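# Fork the loose switch into the yellow-taped rack rails

## Task

Using the fork, carry the switch that is not screwed down onto the pair of rack rails marked with yellow tape, and push it all the way in. The rack is free-standing: it must not tilt beyond a slight amount (more than that fails), and it must finish in its original position.

## Robot and tools

Robot: a single six-joint arm (Elite/UR-style) with no gripper. Its tool is a rigid steel lifting fork with no motor and no sensor, so no call carries a tool command and no result reports the tool. A load stays on the fork only through its shape, gravity and friction. The arm's root sits at (0, 0, +0.094) m in the scene frame and is tilted very slightly. Its joints are listed base-first in the Joint positions line: shoulder pan, shoulder lift, elbow, wrist 1, wrist 2, wrist 3.

Scene frame: the origin is on the table top directly under the base. +z is up, and +y is to the left when you look along +x. Every pose, velocity and target in a result is given in this frame, and all offsets use its axes. Rotations turn about the Hand target's position.

Fork geometry: there are two blades, each 240 mm long, 30 mm wide and 8 mm thick, with 110 mm between them. They point along the tool point's -y axis. The tool point lies centred between the blades, halfway along them, on their load-bearing surface. The blade tips are 120 mm from it toward tool -y, and the upright back legs are 120 mm toward tool +y. A block about 10 cm long juts from the last joint's axis toward fork -y and turns with the fork. The blades are level when tool +z points straight down. If the tips dip, the load slides off. A heavy load makes the tool point sag below its commanded height and tilt, so read the reported pose and send a correction.

execute_actions(actions, cameras): actions is a list of actions. Each action is a table of up to 15 rows, one row per 1/30 s control step, and each action takes 0.5 s. A table with fewer rows repeats its final row. Each row holds six numbers in [-1, 1]: dx, dy, dz, rx, ry, rz. These are an offset along the scene axes, measured from the Hand target at the start of that action. Each row counts from that same start, not from the row before. The next action starts from the new Hand target, so sending the same row again moves the arm further. Scale: 1.0 equals 0.6 m or 180 degrees. rx, ry, rz together form one rotation vector. If dx, dy, dz together are longer than 1.0, they may be shortened along their direction. cameras is a list of names, ["all"] or []. If it is omitted, an empty actions list returns every image and any other call returns none. An unknown camera name invalidates the whole call. Calling with an empty actions list shows the full state and the scene number.

move(target, speed, blend, blocking, cameras): drives the tool point along a straight line. target is one six-number row, or a list of up to 15 rows, all in the same scale. Every row is an offset from the current Hand target, not from the previous row, and the whole list shares a 10 s limit. speed is in m/s, from 0.002 to 3.2 (default 0.25); rotation speed is capped at twice that figure in rad/s. You can give one speed, or one per target. blend, in metres, rounds off corners between listed targets; 0 means a full stop at each. blocking=false returns after about 0.5 s while the motion continues. The path does not slow for obstacles. The actual motion trails the path and can overshoot it, more so at speed and with the arm nearly straight. Keep paths away from the arm's own base, because passing close can flip the shoulder posture. The result ends with a move: line. done means at rest within 3 mm and 2 degrees of target. Other endings are off_target, moving, held (a check withheld a step or the clearance check stopped the path) or fault. limits=paced means the pose was clipped, and limits=held means steps were withheld. None of these tells you whether the arm is touching something.

wait(seconds, 0 to 10): lets time pass while the last command is held; a running move keeps going. stop(): brakes a running move, which needs some distance to halt. zoom_image(camera, region): camera is cam_head_left, cam_head_right or cam_wrist. region is [x0, y0, x1, y1] in pixels of that camera's most recent image, at most 504 by 504. finished_scene(scene): scene is 1 or 2. It ends the scene permanently, so call it only once the switch sits fully in the taped rails and stays there without help.

Control details: the commanded orientation is clipped each step to within 32 degrees of the measured orientation. Hand target is your last command after that clip, and later offsets count from it. The tool often stops a little short of it. Waiting does not close that gap; a new command, even all zeros, pushes again, or you can send the remaining distance as an offset. To stop pressing against something, command the target back beyond the current tool point. Motion lags commands by about 0.15 s. Joint speed caps are 2.09 rad/s for shoulder pan and lift, 2.62 for the elbow and 3.14 for the wrists.

Results: end_effector_position is in metres and end_effector_quat_wxyz gives orientation; both can be off by a few centimetres. Velocities are in m/s and rad/s. The Joint velocities line may say "within noise", in which case the end-effector velocities are omitted. Joint torques are the drives' total outputs: they include gravity, are noisy and offset, and are positive toward larger joint angles.

Cameras: cam_head_left, cam_head_right (on one rigid bar) and cam_wrist, each 672x504. Their calibration is printed in OpenCV form. It is accurate to a few millimetres near the image centre, but the fixed cameras may have shifted slightly.

Things to avoid: the arm is stiff, so aiming even slightly past a firm contact can trigger a fault. Contact torque reaching a joint's limit (293, 293, 133, 49.8, 49.8, 49.8 N m) causes a 10 s stop. So does any outside force of about 150 N (plus or minus 25). Motors heat up under loads, long reach or pushes against something that will not move. A MOTOR HOT line appears at 70 °C, and at 85 °C the brakes lock for 30 to 60 s. Keep contacts slow and light. Do not drop the switch or release it while it is moving. Nothing may fall off the table. Do not shove the loose rack: move the switch in gently, level and aligned with the rails. Loose objects may occasionally be nudged by outside pushes.

Each tool is called after "Request:" as name(argument=value, ...) on one line, values as JSON.

## Session

Request:
execute_actions(actions=[])

Scene clock: 0.00 s.
end_effector_position=(+0.6600, +0.2529, +0.3169) end_effector_quat_wxyz=(+0.049, +0.971, +0.235, +0.002)
Joint positions: [3.144 -1.402 1.911 -2.097 -1.658 1.049]
Joint velocities: within noise
Joint torques (N m): no reading
Hand target: +0.6600, +0.2529, +0.3169; +0.049, +0.971, +0.235, +0.002

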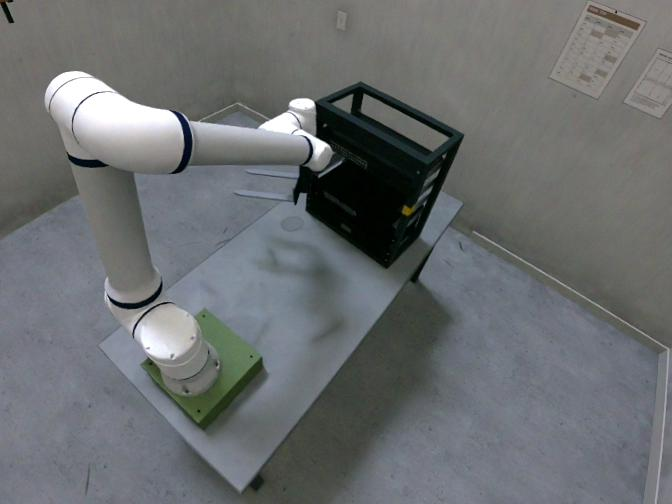

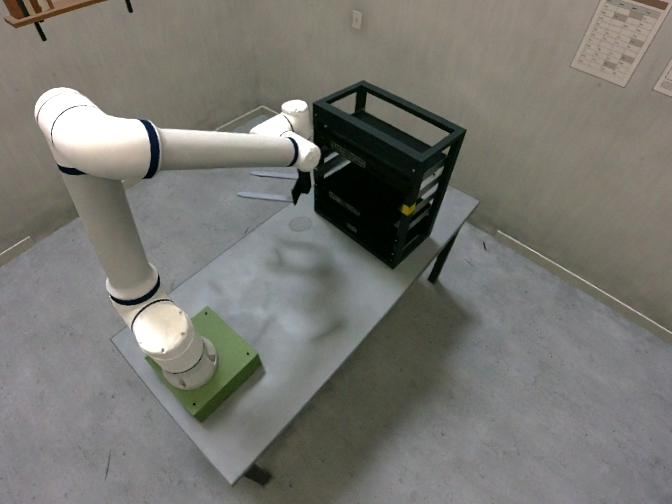

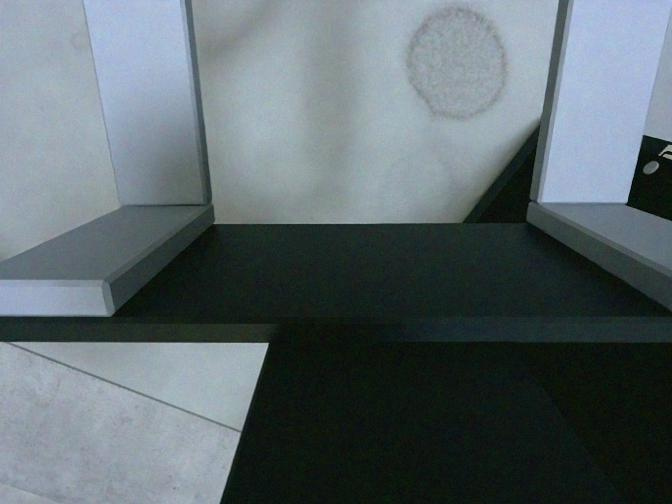

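Request:
zoom_image(camera="cam_head_left", region=[280, 60, 490, 290])

Request:
zoom_image(camera="cam_head_right", region=[280, 60, 490, 290])

Scaled by 2.191.

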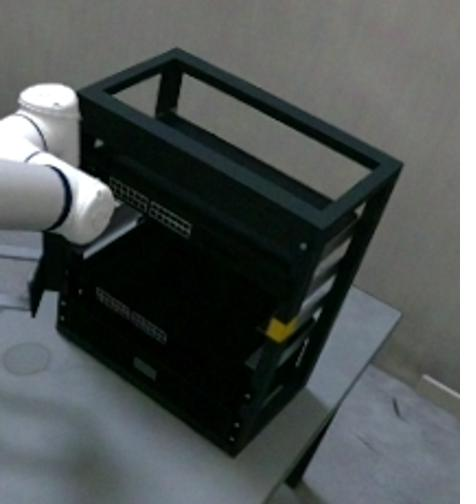

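Scaled by 2.191.

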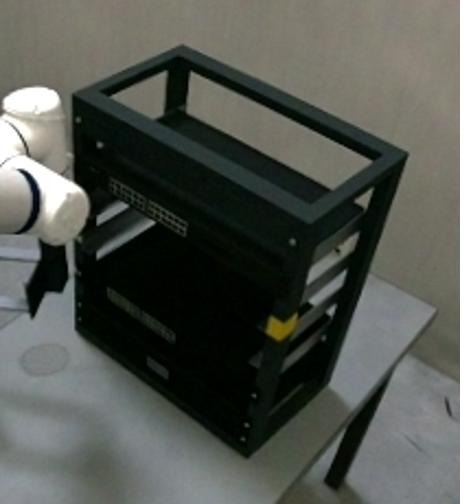

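Request:
zoom_image(camera="cam_head_right", region=[300, 80, 400, 180])

Request:
zoom_image(camera="cam_head_right", region=[300, 170, 400, 270])

Request:
zoom_image(camera="cam_head_right", region=[380, 110, 480, 270])

Request:
zoom_image(camera="cam_head_left", region=[380, 110, 480, 270])

Scaled by 5.040.

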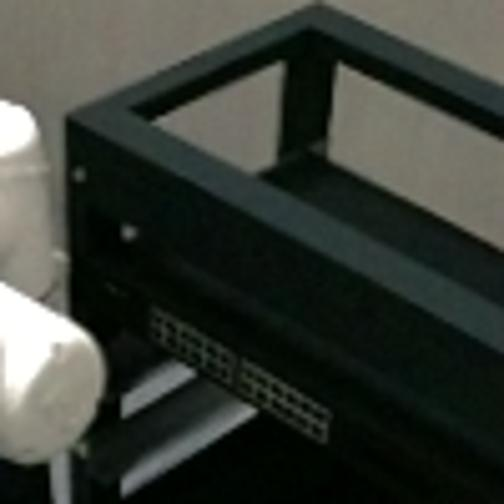

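Scaled by 5.040.

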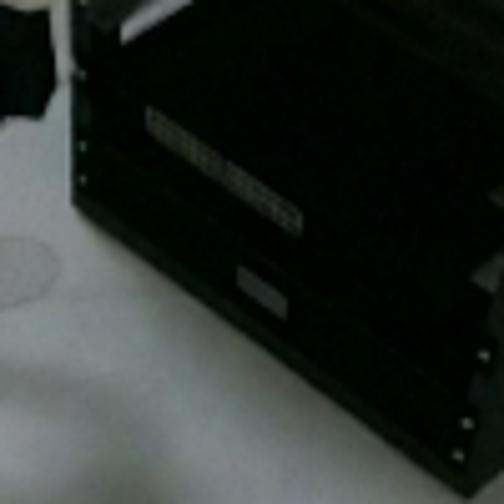

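Scaled by 3.150.

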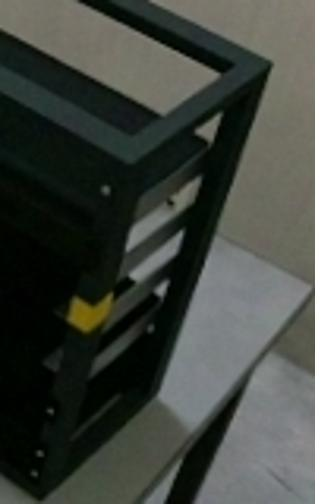

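Scaled by 3.150.

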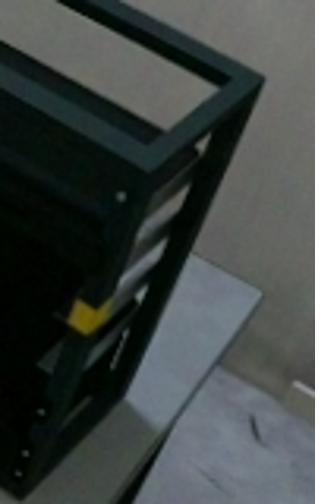

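Request:
move(target=[[-0.133,-0.255,0.138,0.0276,-0.0253,-0.6507],[-0.067,-0.338,0.172,0.5196,-0.3236,-0.4774]], speed=0.45, blend=[0.03,0], cameras=["all"])

Scene clock: 91.20 s.
end_effector_position=(+0.6198, +0.0501, +0.4201) end_effector_quat_wxyz=(+0.500, -0.500, +0.500, -0.500)
Joint positions: [2.768 -0.709 2.62 -5.038 -1.15 3.142]
Joint torques (N m): [10.11 -51.23 4.2 -9.36 -2.37 3.39]
Hand target: +0.6198, +0.0501, +0.4201; +0.500, -0.500, +0.500, -0.500
Off the commanded pose: 0.000 m, 0 deg.
move: done
camera_calibration:
cam_wrist: T_world_to_cam=[[0.0270105, -0.999557, -0.0124688, 0.048147], [-0.346352, 0.0023429, -0.938102, 0.479929], [0.937716, 0.0296572, -0.346135, -0.342862], [0, 0, 0, 1]] pos_world=[0.486431, 0.0571696, 0.332146]

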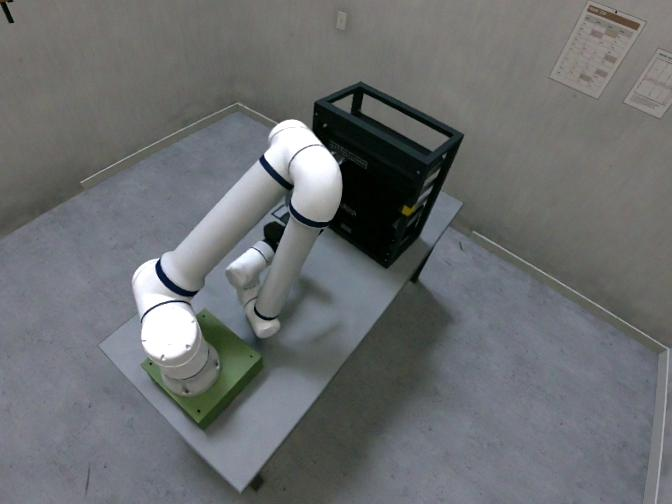

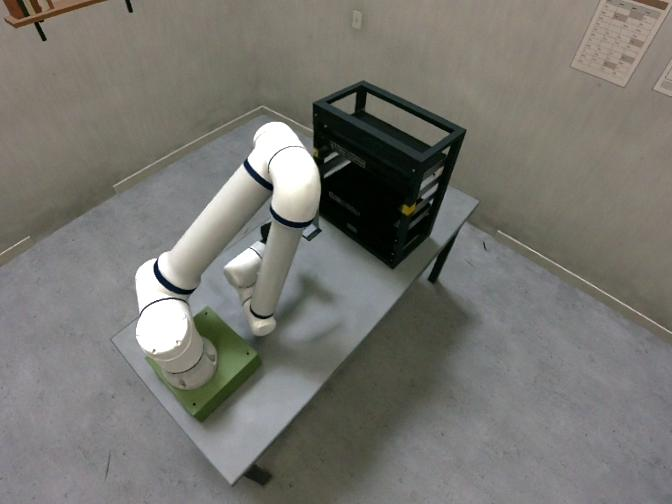

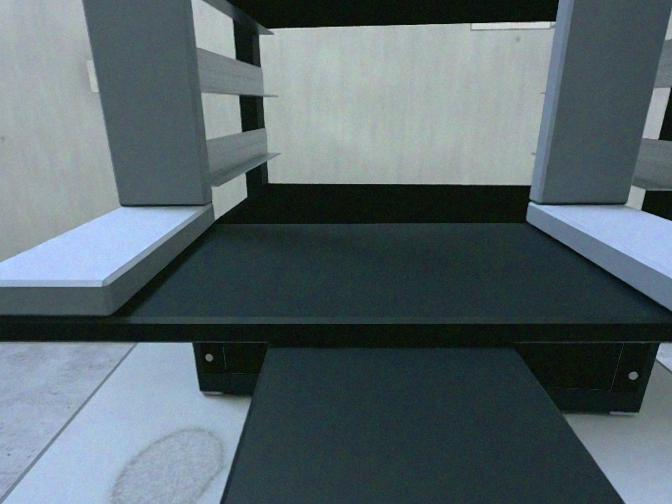

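Request:
move(target=[-0.05,0.217,0.2,0,0,0], speed=0.4, cameras=["cam_wrist"])

Request:
move(target=[0,0,-0.27,0,0,0], speed=0.4, cameras=["cam_wrist"])

Scene clock: 102.60 s.
end_effector_position=(+0.5898, +0.1803, +0.5400) end_effector_quat_wxyz=(+0.500, -0.500, +0.500, -0.500)
Joint positions: [3.19 -1.12 2.64 -4.65 -1.572 3.148]
Joint torques (N m): [7.14 -70.03 -27.48 -4.89 -2.58 3.23]
Hand target: +0.5898, +0.1803, +0.5401; +0.500, -0.500, +0.500, -0.500
Off the commanded pose: 0.000 m, 0 deg.
move: done
camera_calibration:
cam_wrist: T_world_to_cam=[[0.0270162, -0.999557, -0.012458, 0.180485], [-0.345967, 0.00234296, -0.938244, 0.581635], [0.937858, 0.0296579, -0.345751, -0.277419], [0, 0, 0, 1]] pos_world=[0.45653, 0.18727, 0.452046]
Images, in order (width x height): cam_wrist 672x504.

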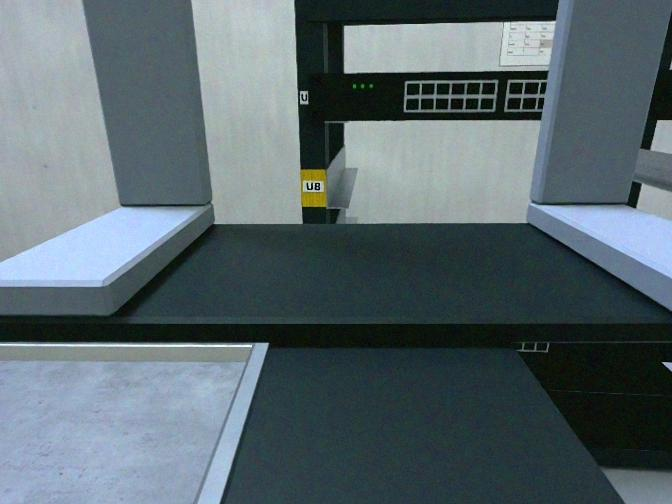

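Scene clock: 103.83 s.
end_effector_position=(+0.5898, +0.1803, +0.3782) end_effector_quat_wxyz=(+0.500, -0.500, +0.500, -0.500)
Joint positions: [3.194 -0.612 2.556 -5.073 -1.576 3.148]
Joint torques (N m): [-22.41 -56.8 5.52 -9.82 1.49 -2.06]
Hand target: +0.5898, +0.1803, +0.3781; +0.500, -0.500, +0.500, -0.500
Off the commanded pose: 0.000 m, 0 deg.
move: done
camera_calibration:
cam_wrist: T_world_to_cam=[[0.0268868, -0.99956, -0.0125228, 0.17865], [-0.346176, 0.00244194, -0.938166, 0.429847], [0.937784, 0.0295594, -0.345958, -0.333159], [0, 0, 0, 1]] pos_world=[0.45643, 0.18737, 0.290246]
Images, in order (width x height): cam_wrist 672x504.

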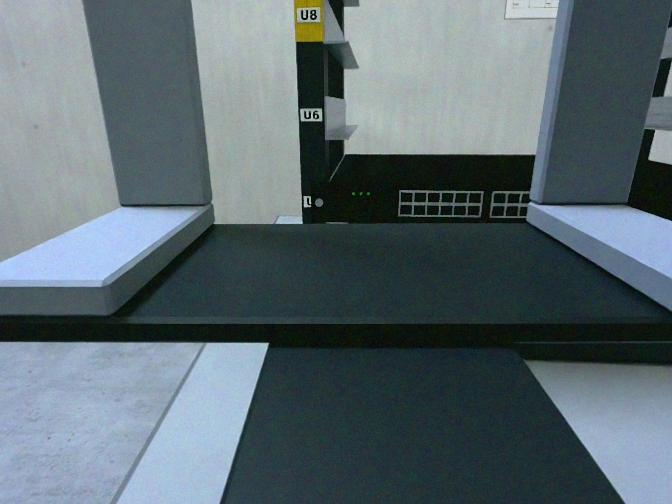

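Request:
zoom_image(camera="cam_wrist", region=[270, 120, 400, 230])

Request:
move(target=[0,0,0.37,0,0,0], speed=0.4, cameras=["cam_wrist"])

Request:
zoom_image(camera="cam_wrist", region=[270, 70, 400, 225])

Scaled by 3.877.

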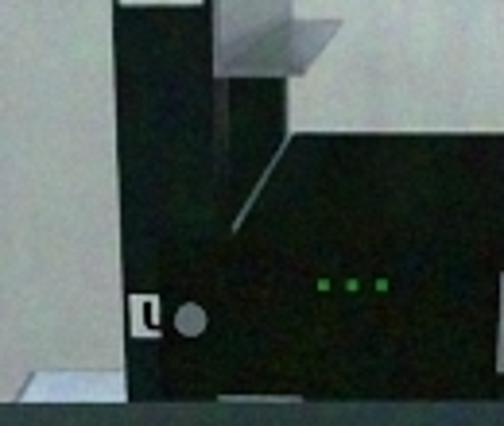

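Scene clock: 109.60 s.
end_effector_position=(+0.5898, +0.1803, +0.6000) end_effector_quat_wxyz=(+0.500, -0.500, +0.500, -0.500) end_effector_velocity=(+0.000, +0.000, +0.000) end_effector_angular_velocity=(+0.000, +0.002, +0.000)
Joint positions: [3.189 -1.319 2.635 -4.445 -1.571 3.148]
Joint velocities: [0 -0.003 0 0.005 0 0]
Joint torques (N m): [10.57 -61.79 -43.58 -4.53 -2.59 3.42]
Hand target: +0.5898, +0.1803, +0.6001; +0.500, -0.500, +0.500, -0.500
Off the commanded pose: 0.000 m, 0 deg.
move: done
camera_calibration:
cam_wrist: T_world_to_cam=[[0.0269226, -0.99956, -0.0124231, 0.181358], [-0.345967, 0.0023426, -0.938244, 0.637929], [0.93786, 0.0295579, -0.345752, -0.256659], [0, 0, 0, 1]] pos_world=[0.45653, 0.18737, 0.512046]
Images, in order (width x height): cam_wrist 672x504.

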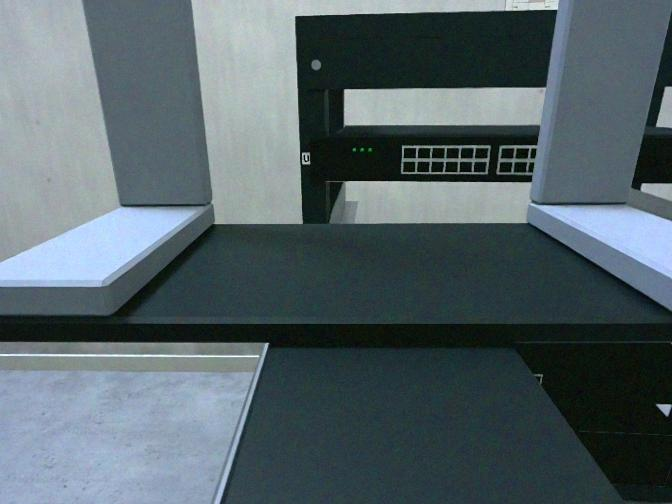

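Scaled by 3.252.

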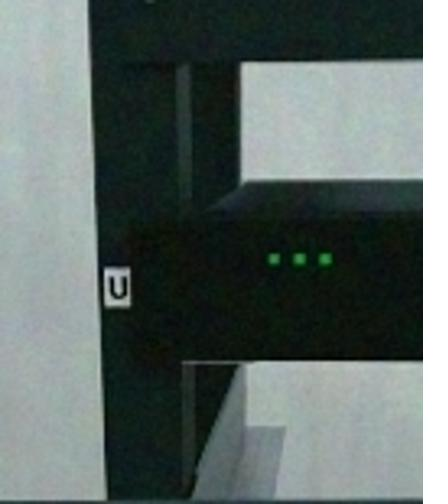

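Request:
move(target=[0.0,-0.6333,-0.1,0,0,0], speed=0.3, cameras=["cam_wrist"])

Request:
zoom_image(camera="cam_wrist", region=[280, 0, 480, 230])

Request:
move(target=[0,0,-0.27,0,0,0], speed=0.4, cameras=["cam_wrist"])

Request:
zoom_image(camera="cam_wrist", region=[280, 0, 480, 230])

Scene clock: 142.80 s.
end_effector_position=(+0.5898, -0.1995, +0.5401) end_effector_quat_wxyz=(+0.500, -0.500, +0.500, -0.500)
Joint positions: [2.077 -1.109 2.618 -4.622 -0.46 3.123]
Joint torques (N m): [-21.84 -38.62 -21.48 -0.56 2.17 -2.33]
Hand target: +0.5898, -0.1997, +0.5401; +0.500, -0.500, +0.500, -0.500
Off the commanded pose: 0.000 m, 0 deg.
move: done
camera_calibration:
cam_wrist: T_world_to_cam=[[0.0268885, -0.99956, -0.0125186, -0.198961], [-0.345968, 0.002444, -0.938243, 0.582638], [0.937861, 0.029559, -0.34575, -0.266144], [0, 0, 0, 1]] pos_world=[0.45653, -0.19243, 0.452146]
Images, in order (width x height): cam_wrist 672x504.

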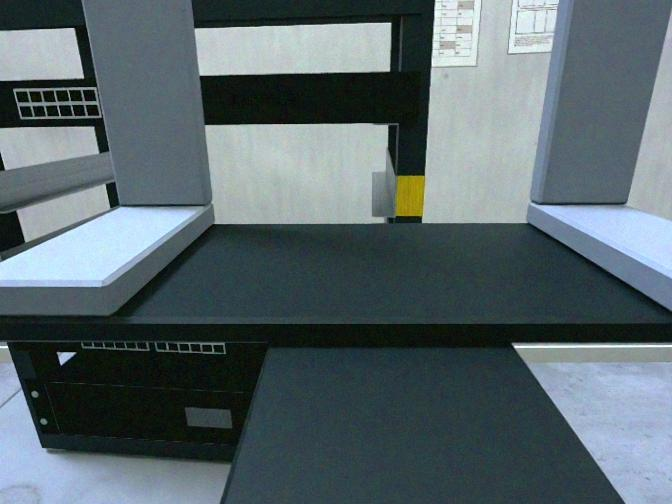

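Scaled by 2.191.

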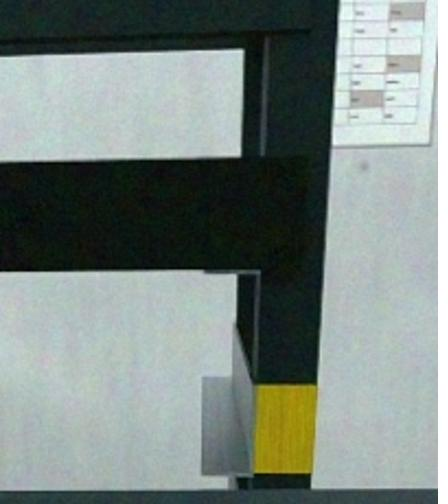

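Scene clock: 144.13 s.
end_effector_position=(+0.5898, -0.1997, +0.3781) end_effector_quat_wxyz=(+0.500, -0.500, +0.500, -0.500)
Joint positions: [2.072 -0.617 2.536 -5.032 -0.455 3.122]
Joint torques (N m): [10.8 -55.76 9.33 -5.39 -2.21 2.97]
Hand target: +0.5898, -0.1997, +0.3781; +0.500, -0.500, +0.500, -0.500
Off the commanded pose: 0.000 m, 0 deg.
move: done
camera_calibration:
cam_wrist: T_world_to_cam=[[0.0270138, -0.999557, -0.0124642, -0.20126], [-0.346175, 0.00234299, -0.938167, 0.43079], [0.937781, 0.0296583, -0.345959, -0.321999], [0, 0, 0, 1]] pos_world=[0.456531, -0.19263, 0.290246]
Images, in order (width x height): cam_wrist 672x504.

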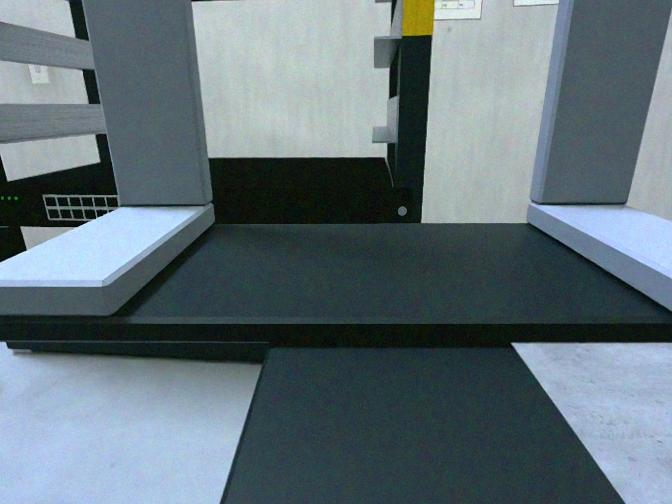

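Scaled by 2.191.

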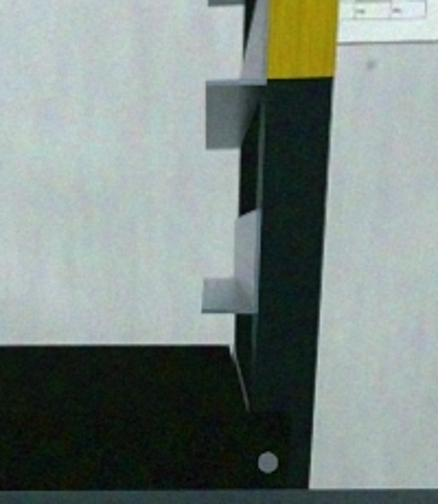

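Request:
move(target=[0,-0.07,0.0,0,0,0], speed=0.4, cameras=["all"])

Request:
zoom_image(camera="cam_head_right", region=[300, 150, 420, 270])

Request:
zoom_image(camera="cam_head_left", region=[290, 150, 410, 270])

Request:
zoom_image(camera="cam_wrist", region=[250, 0, 480, 230])

Request:
move(target=[0,0,0.27,0,0,0], speed=0.4, cameras=["cam_wrist"])

Request:
zoom_image(camera="cam_wrist", region=[250, 0, 480, 230])

Scene clock: 220.50 s.
end_effector_position=(+0.5898, -0.2415, +0.3781) end_effector_quat_wxyz=(+0.500, -0.500, +0.500, -0.500)
Joint positions: [2.018 -0.64 2.491 -4.962 -0.401 3.119]
Joint torques (N m): [-21.66 -84.51 4.51 0.07 1.88 -2.1]
Hand target: +0.5898, -0.2417, +0.3781; +0.500, -0.500, +0.500, -0.500
Off the commanded pose: 0.000 m, 0 deg.
move: done
camera_calibration:
cam_wrist: T_world_to_cam=[[0.0268885, -0.99956, -0.0125186, -0.24297], [-0.345968, 0.002444, -0.938243, 0.430745], [0.937861, 0.029559, -0.34575, -0.320914], [0, 0, 0, 1]] pos_world=[0.45653, -0.23443, 0.290146]

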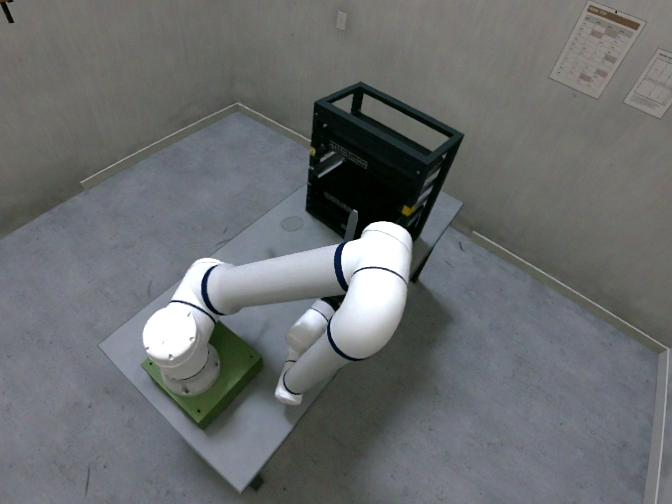

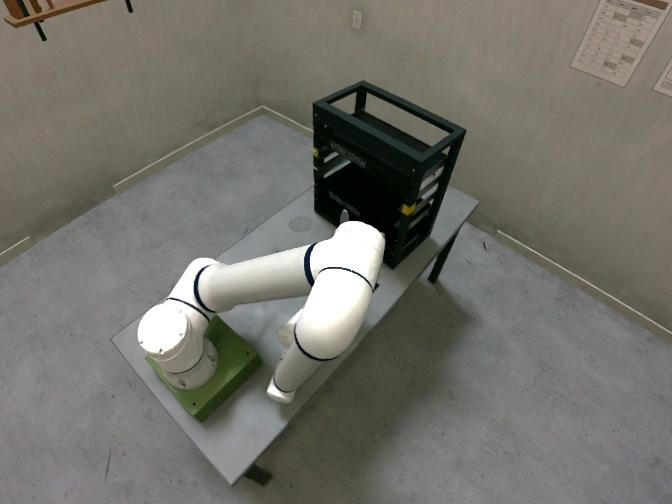

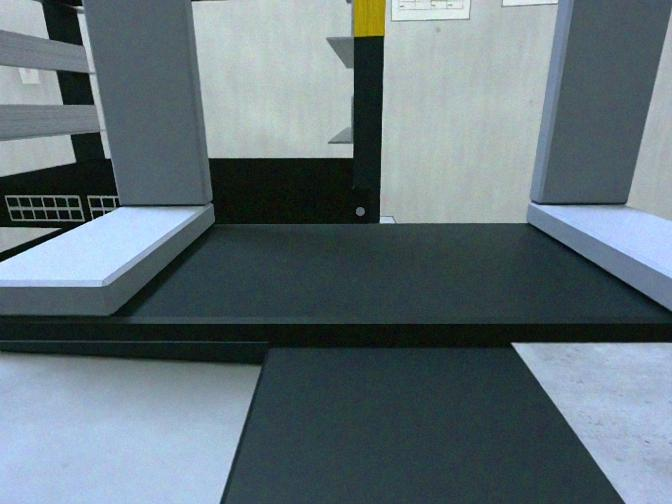

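Scaled by 4.200.

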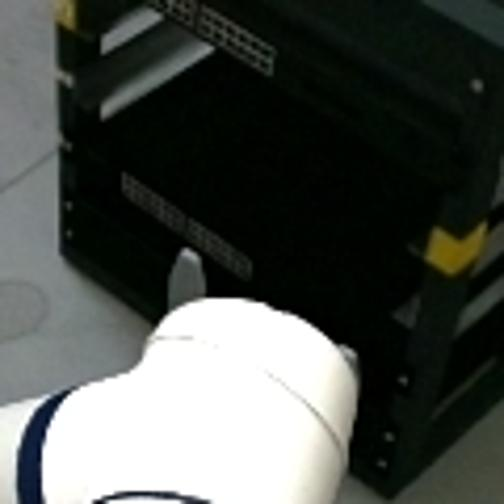

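Scaled by 4.200.

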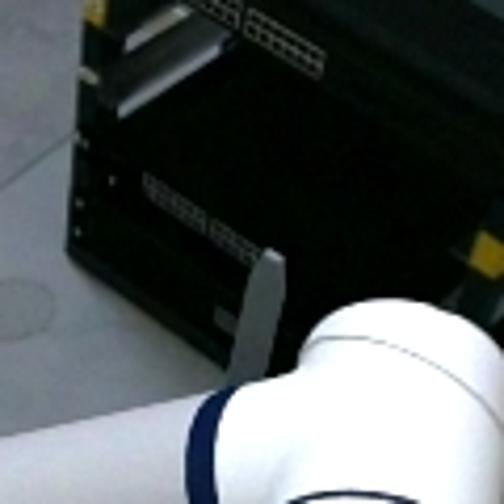

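Scaled by 2.191.

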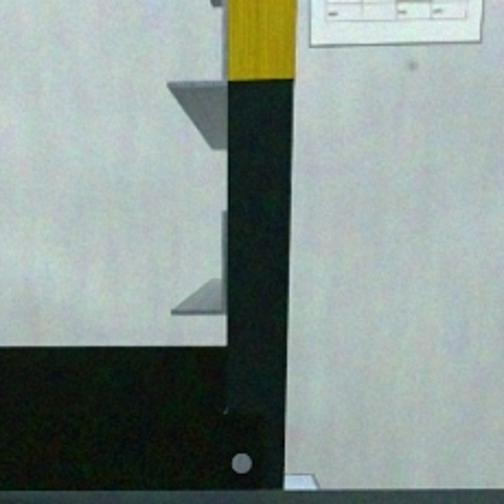

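Scene clock: 221.90 s.
end_effector_position=(+0.5898, -0.2417, +0.5400) end_effector_quat_wxyz=(+0.500, -0.500, +0.500, -0.500)
Joint positions: [2.023 -1.101 2.567 -4.577 -0.405 3.119]
Joint torques (N m): [-20.88 -69.07 -0.53 0.26 2.03 -2.2]
Hand target: +0.5898, -0.2417, +0.5401; +0.500, -0.500, +0.500, -0.500
Off the commanded pose: 0.000 m, 0 deg.
move: done
camera_calibration:
cam_wrist: T_world_to_cam=[[0.0268902, -0.99956, -0.0125163, -0.241145], [-0.34588, 0.00244405, -0.938276, 0.582621], [0.937893, 0.0295595, -0.345662, -0.264986], [0, 0, 0, 1]] pos_world=[0.45653, -0.23463, 0.452046]
Images, in order (width x height): cam_wrist 672x504.

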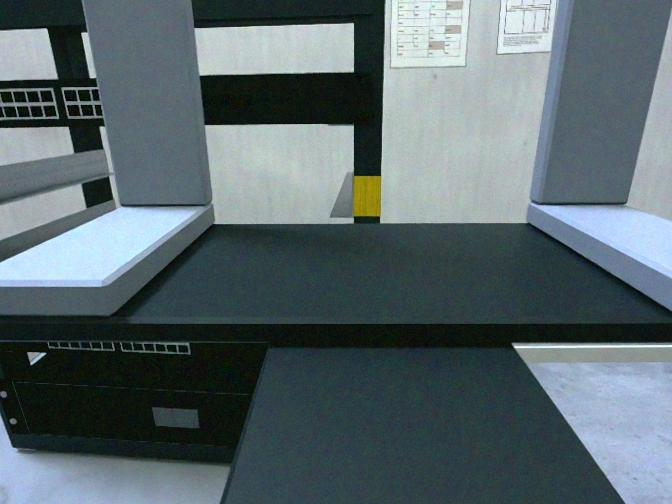

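Scaled by 2.191.

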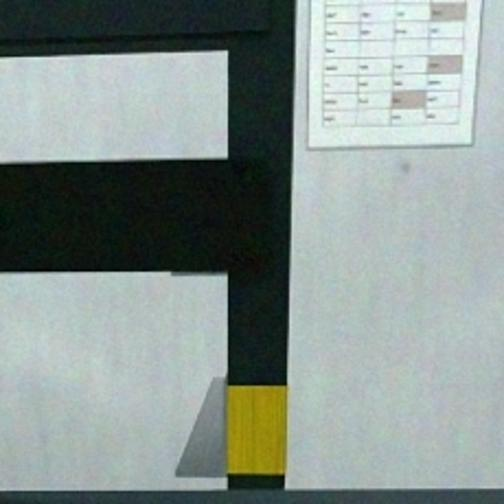

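Request:
move(target=[0.0,0.796,0,0,0,0], speed=0.35, cameras=["cam_wrist"])

Request:
zoom_image(camera="cam_wrist", region=[250, 0, 480, 230])

Request:
move(target=[0,0,-0.27,0,0,0], speed=0.4, cameras=["cam_wrist"])

Request:
zoom_image(camera="cam_wrist", region=[250, 0, 480, 230])

Scene clock: 246.13 s.
end_effector_position=(+0.5898, +0.2359, +0.5401) end_effector_quat_wxyz=(+0.500, -0.500, +0.500, -0.500)
Joint positions: [3.365 -1.112 2.577 -4.593 -1.748 3.15]
Joint torques (N m): [8.62 -45.34 -32.2 -4.72 -2.35 3.28]
Hand target: +0.5898, +0.2359, +0.5401; +0.500, -0.500, +0.500, -0.500
Off the commanded pose: 0.000 m, 0 deg.
move: done
camera_calibration:
cam_wrist: T_world_to_cam=[[0.0270162, -0.999557, -0.012458, 0.236064], [-0.345967, 0.00234296, -0.938244, 0.581564], [0.937858, 0.0296579, -0.345751, -0.27894], [0, 0, 0, 1]] pos_world=[0.45643, 0.24287, 0.452146]
Images, in order (width x height): cam_wrist 672x504.

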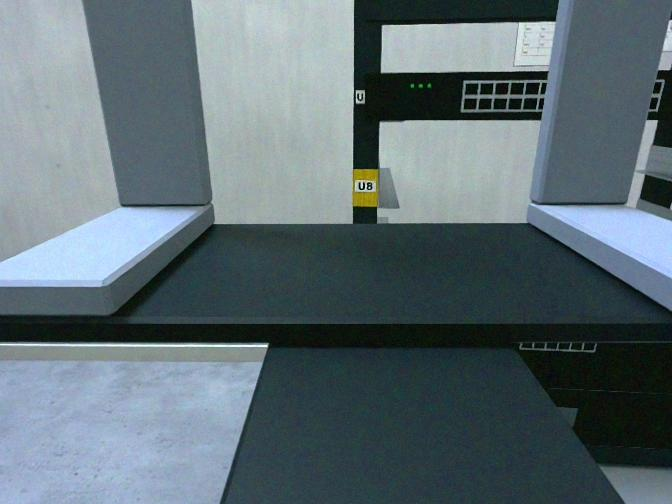

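Scaled by 2.191.

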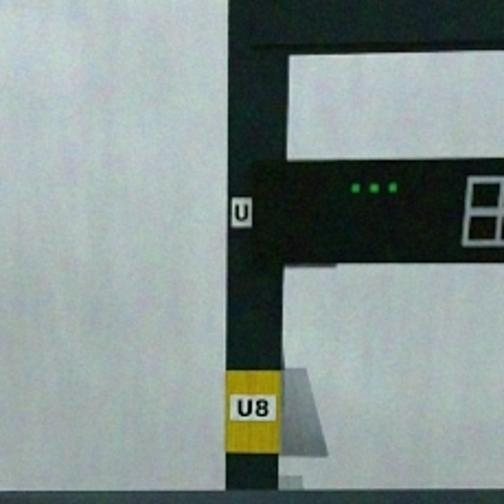

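Scene clock: 247.37 s.
end_effector_position=(+0.5898, +0.2359, +0.3782) end_effector_quat_wxyz=(+0.500, -0.500, +0.500, -0.500)
Joint positions: [3.37 -0.646 2.499 -4.982 -1.752 3.15]
Joint torques (N m): [-22.61 -60.99 -0.89 -10.29 1.96 -2.1]
Hand target: +0.5898, +0.2359, +0.3781; +0.500, -0.500, +0.500, -0.500
Off the commanded pose: 0.000 m, 0 deg.
move: done
camera_calibration:
cam_wrist: T_world_to_cam=[[0.0268868, -0.99956, -0.0125209, 0.234225], [-0.346057, 0.00244395, -0.93821, 0.429668], [0.937828, 0.0295585, -0.345839, -0.334857], [0, 0, 0, 1]] pos_world=[0.45643, 0.24297, 0.290246]
Images, in order (width x height): cam_wrist 672x504.

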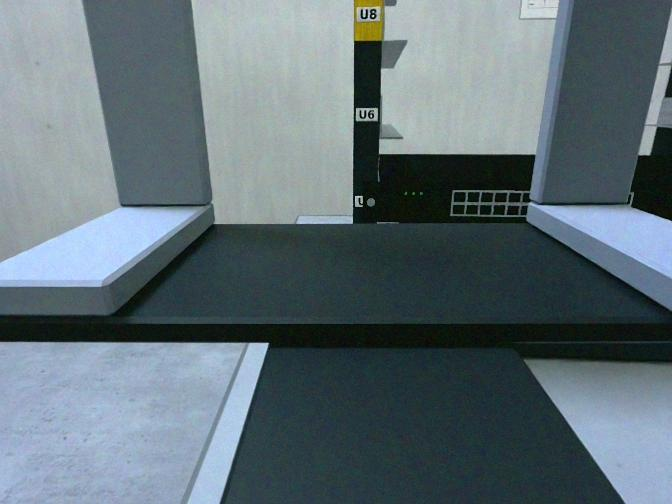

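Scaled by 2.191.

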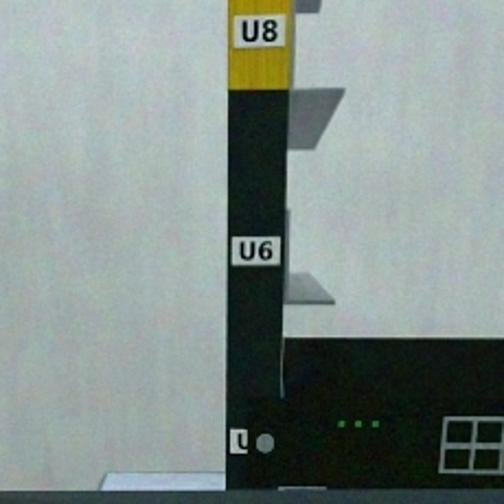

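Request:
move(target=[0.1378,-0.3973,0.0365,0.01745,0.49979,-0.01745], speed=0.4, cameras=["all"])

Request:
zoom_image(camera="cam_head_left", region=[260, 80, 470, 290])

Request:
zoom_image(camera="cam_head_right", region=[260, 80, 470, 290])

Scene clock: 300.97 s.
end_effector_position=(+0.6724, -0.0024, +0.4000) end_effector_quat_wxyz=(+0.000, +0.682, -0.731, +0.000)
Joint positions: [2.854 -1.826 2.168 -1.899 -1.568 2.877]
Joint torques (N m): [-22.15 -19.3 -98.15 -5.17 -2.27 -0.83]
Hand target: +0.6725, -0.0024, +0.4000; +0.000, +0.682, -0.731, +0.000
Off the commanded pose: 0.000 m, 0 deg.
move: done
camera_calibration:
cam_wrist: T_world_to_cam=[[-0.0821165, -0.996258, -0.026952, 0.0730801], [-0.935867, 0.0677845, 0.345771, 0.362517], [-0.342651, 0.0536171, -0.937932, 0.700103], [0, 0, 0, 1]] pos_world=[0.585159, 0.0106962, 0.53327]

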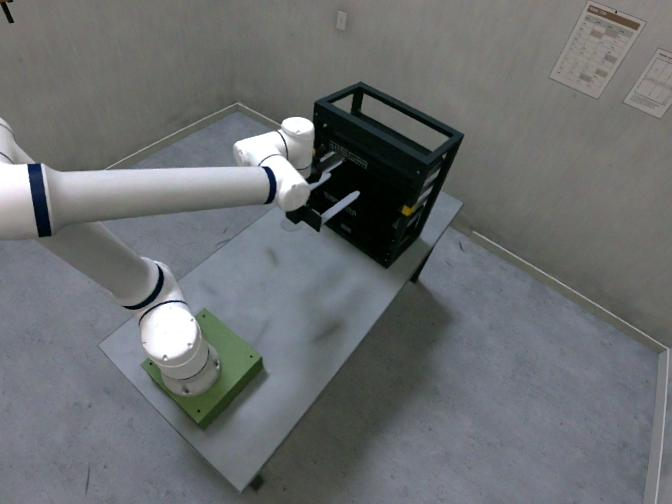

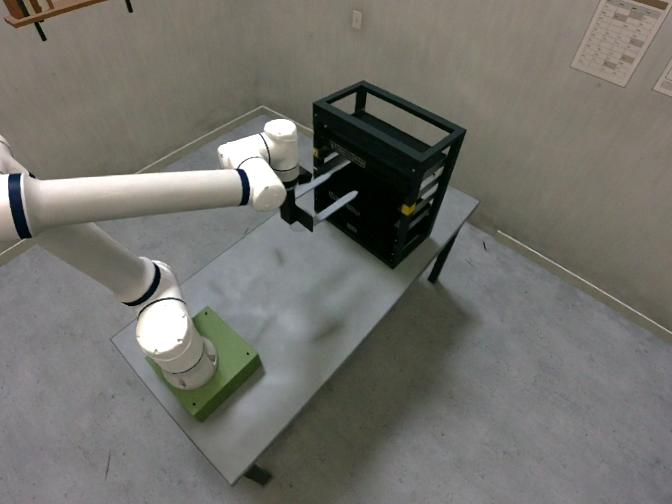

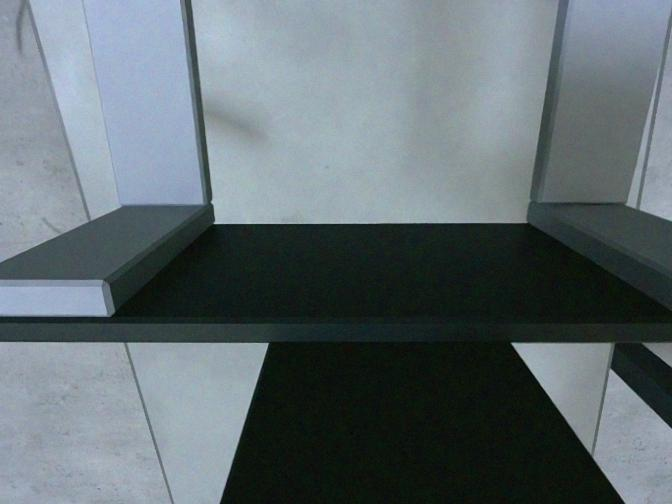

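Scaled by 2.400.

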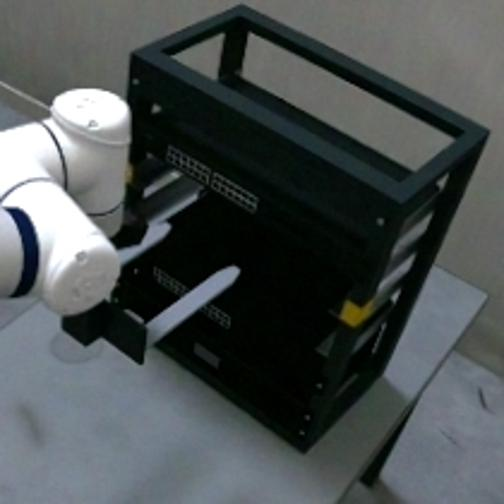

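Scaled by 2.400.

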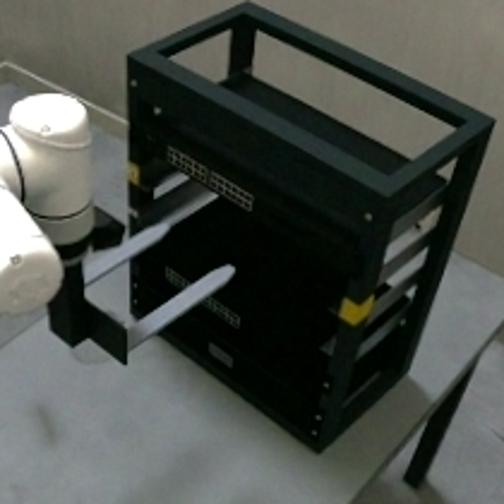

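Request:
move(target=[0.3824,-0.0267,0.0083,0,0,0], speed=0.2, cameras=["all"])

Request:
zoom_image(camera="cam_head_left", region=[290, 80, 440, 230])

Request:
zoom_image(camera="cam_head_right", region=[290, 80, 440, 230])

Scene clock: 339.63 s.
end_effector_position=(+0.9017, -0.0185, +0.4049) end_effector_quat_wxyz=(+0.000, +0.682, -0.731, +0.000)
Joint positions: [2.936 -1.427 1.791 -1.921 -1.567 2.959]
Joint torques (N m): [9.01 -63.71 -96.54 -5.3 -2.07 3.28]
Hand target: +0.9019, -0.0185, +0.4049; +0.000, +0.682, -0.731, +0.000
Off the commanded pose: 0.000 m, 0 deg.
move: done
camera_calibration:
cam_wrist: T_world_to_cam=[[-0.0821246, -0.996258, -0.0269342, 0.076101], [-0.93579, 0.0677863, 0.345979, 0.576293], [-0.342859, 0.0536181, -0.937855, 0.784348], [0, 0, 0, 1]] pos_world=[0.81446, -0.00530381, 0.53827]

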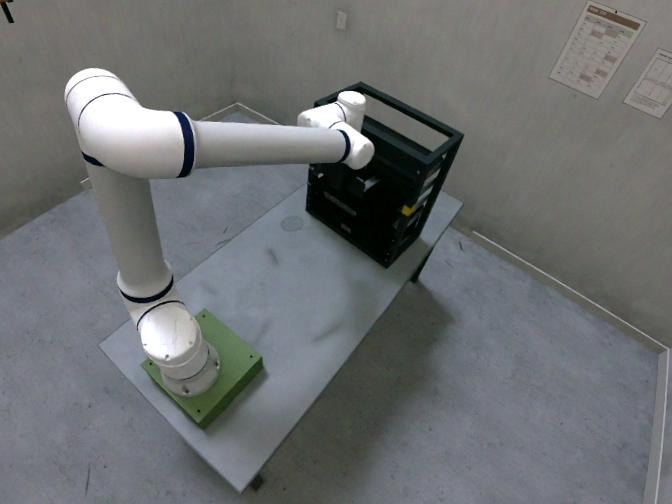

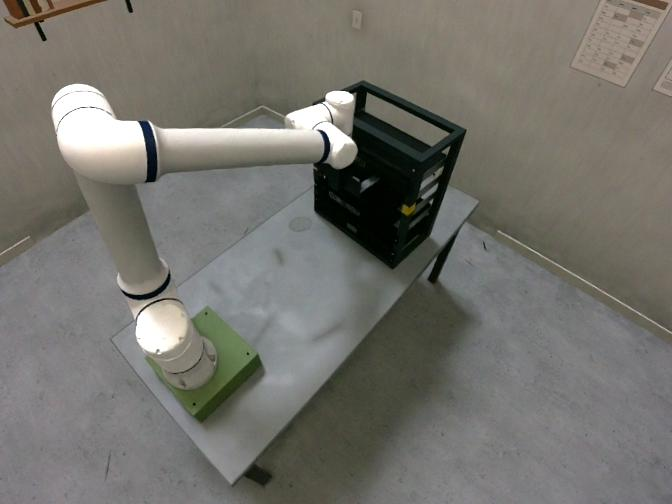

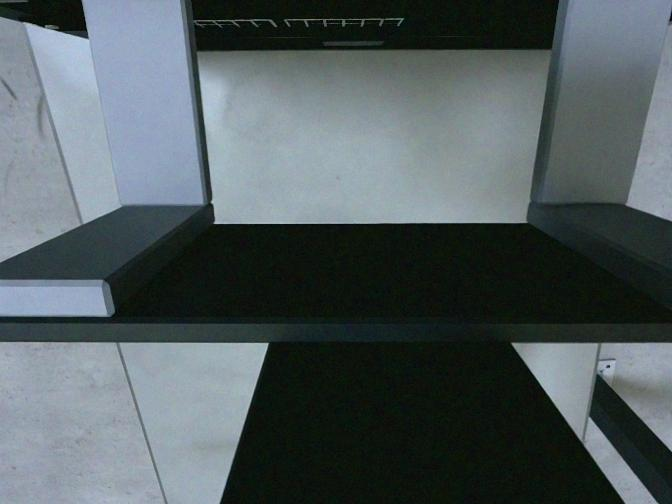

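Scaled by 3.360.

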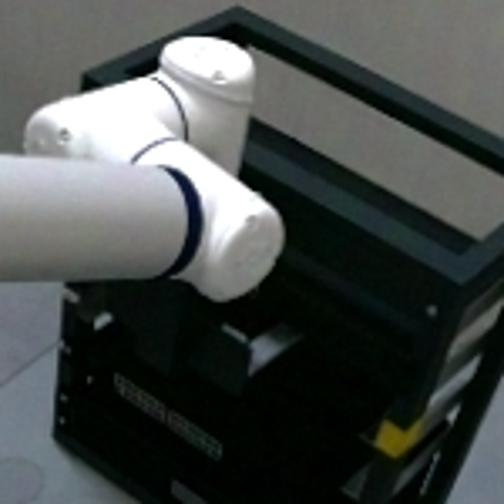

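Scaled by 3.360.

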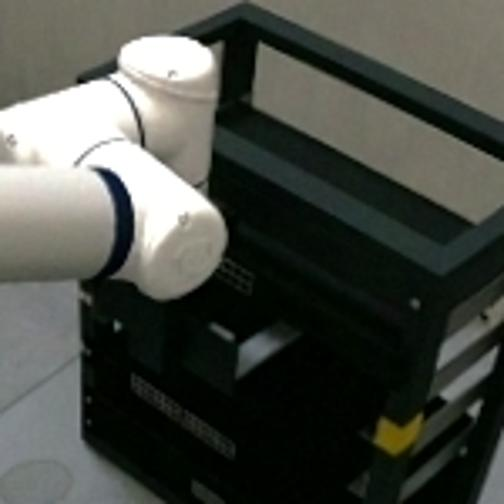

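Request:
zoom_image(camera="cam_wrist", region=[190, 0, 380, 100])

Request:
zoom_image(camera="cam_wrist", region=[370, 0, 560, 100])

Request:
zoom_image(camera="cam_wrist", region=[0, 0, 100, 100])

Scaled by 2.653.

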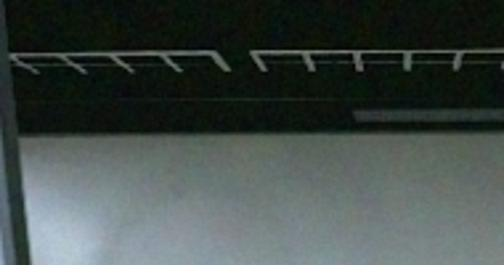

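Scaled by 2.653.

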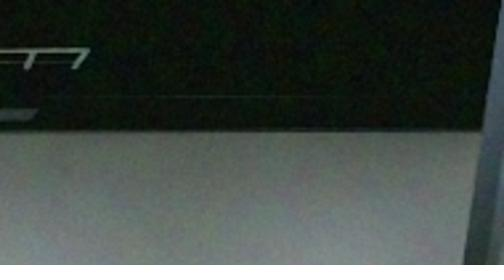

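Scaled by 5.040.

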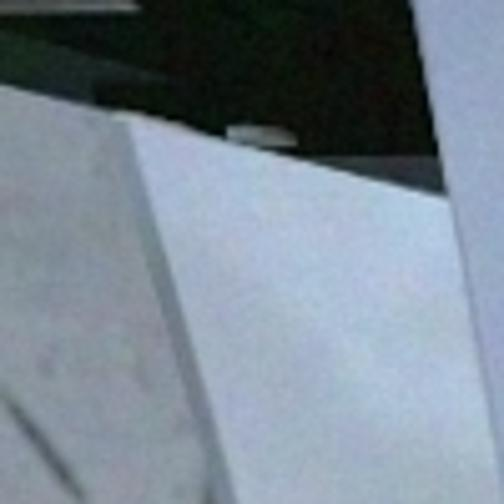

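Request:
move(target=[[0,0,0.0333,0,0,-0.0022],[0,0,0.0467,0,0,-0.0022]], speed=[0.1,0.03], cameras=[])

Scene clock: 361.20 s.
end_effector_position=(+0.9019, -0.0185, +0.4328) end_effector_quat_wxyz=(+0.000, +0.680, -0.733, +0.000)
Joint positions: [2.938 -1.441 1.756 -1.871 -1.567 2.967]
Joint torques (N m): [6.36 -90.28 -98.04 -5.2 0.19 3.4]
Hand target: +0.9019, -0.0185, +0.4330; +0.000, +0.680, -0.734, +0.000
Off the commanded pose: 0.000 m, 0 deg.
move: done
No camera images: "cameras" was empty.

Request:
move(target=[0,0,0.0067,0,0,0], speed=0.02, cameras=[])

Request:
move(target=[0,0,0.0067,0,0,0], speed=0.02, cameras=["cam_head_right","cam_wrist"])

Scene clock: 365.63 s.
end_effector_position=(+0.9019, -0.0185, +0.4368) end_effector_quat_wxyz=(+0.000, +0.680, -0.734, +0.000)
Joint positions: [2.938 -1.443 1.751 -1.864 -1.567 2.967]
Joint torques (N m): [-13.12 -89.34 -98.54 -5.29 0.32 2.37]
Hand target: +0.9019, -0.0185, +0.4370; +0.000, +0.680, -0.734, +0.000
Off the commanded pose: 0.000 m, 0 deg.
move: done
No camera images: "cameras" was empty.

Scene clock: 366.33 s.
end_effector_position=(+0.9019, -0.0185, +0.4408) end_effector_quat_wxyz=(+0.000, +0.680, -0.734, +0.000)
Joint positions: [2.938 -1.445 1.745 -1.857 -1.567 2.967]
Joint torques (N m): [-14.67 -104.88 -120.71 -10.96 0.27 0.16]
Hand target: +0.9019, -0.0185, +0.4410; +0.000, +0.680, -0.734, +0.000
Off the commanded pose: 0.000 m, 0 deg.
move: done
camera_calibration:
cam_wrist: T_world_to_cam=[[-0.0891409, -0.995654, -0.0269707, 0.0834197], [-0.935219, 0.0743528, 0.346176, 0.563582], [-0.342666, 0.0560819, -0.937782, 0.8178], [0, 0, 0, 1]] pos_world=[0.814741, -0.00471057, 0.57407]
Images, in order (width x height): cam_head_right 672x504, cam_wrist 672x504.

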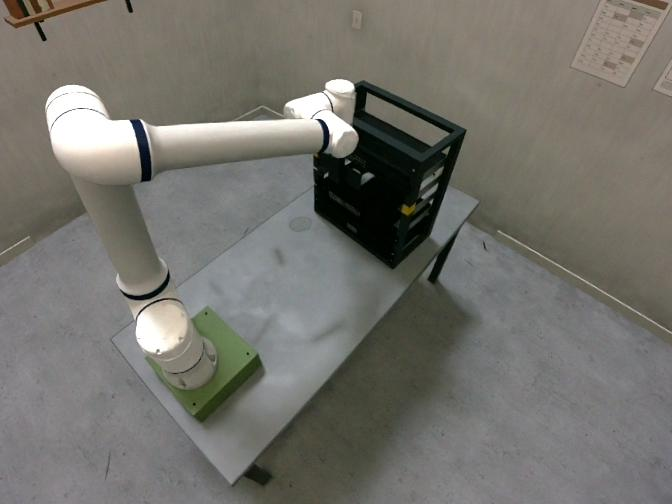

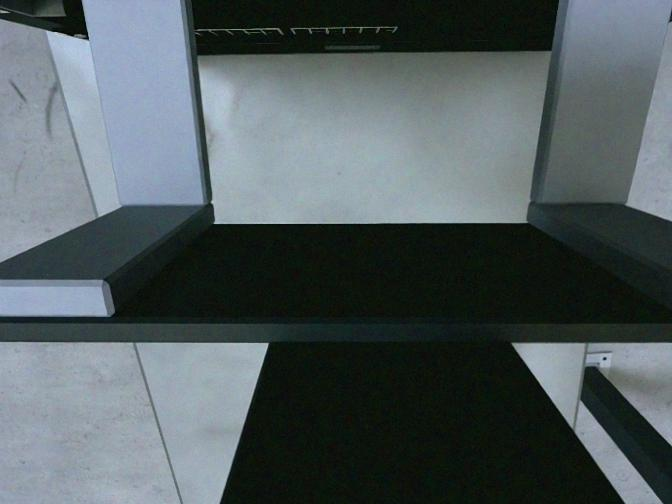

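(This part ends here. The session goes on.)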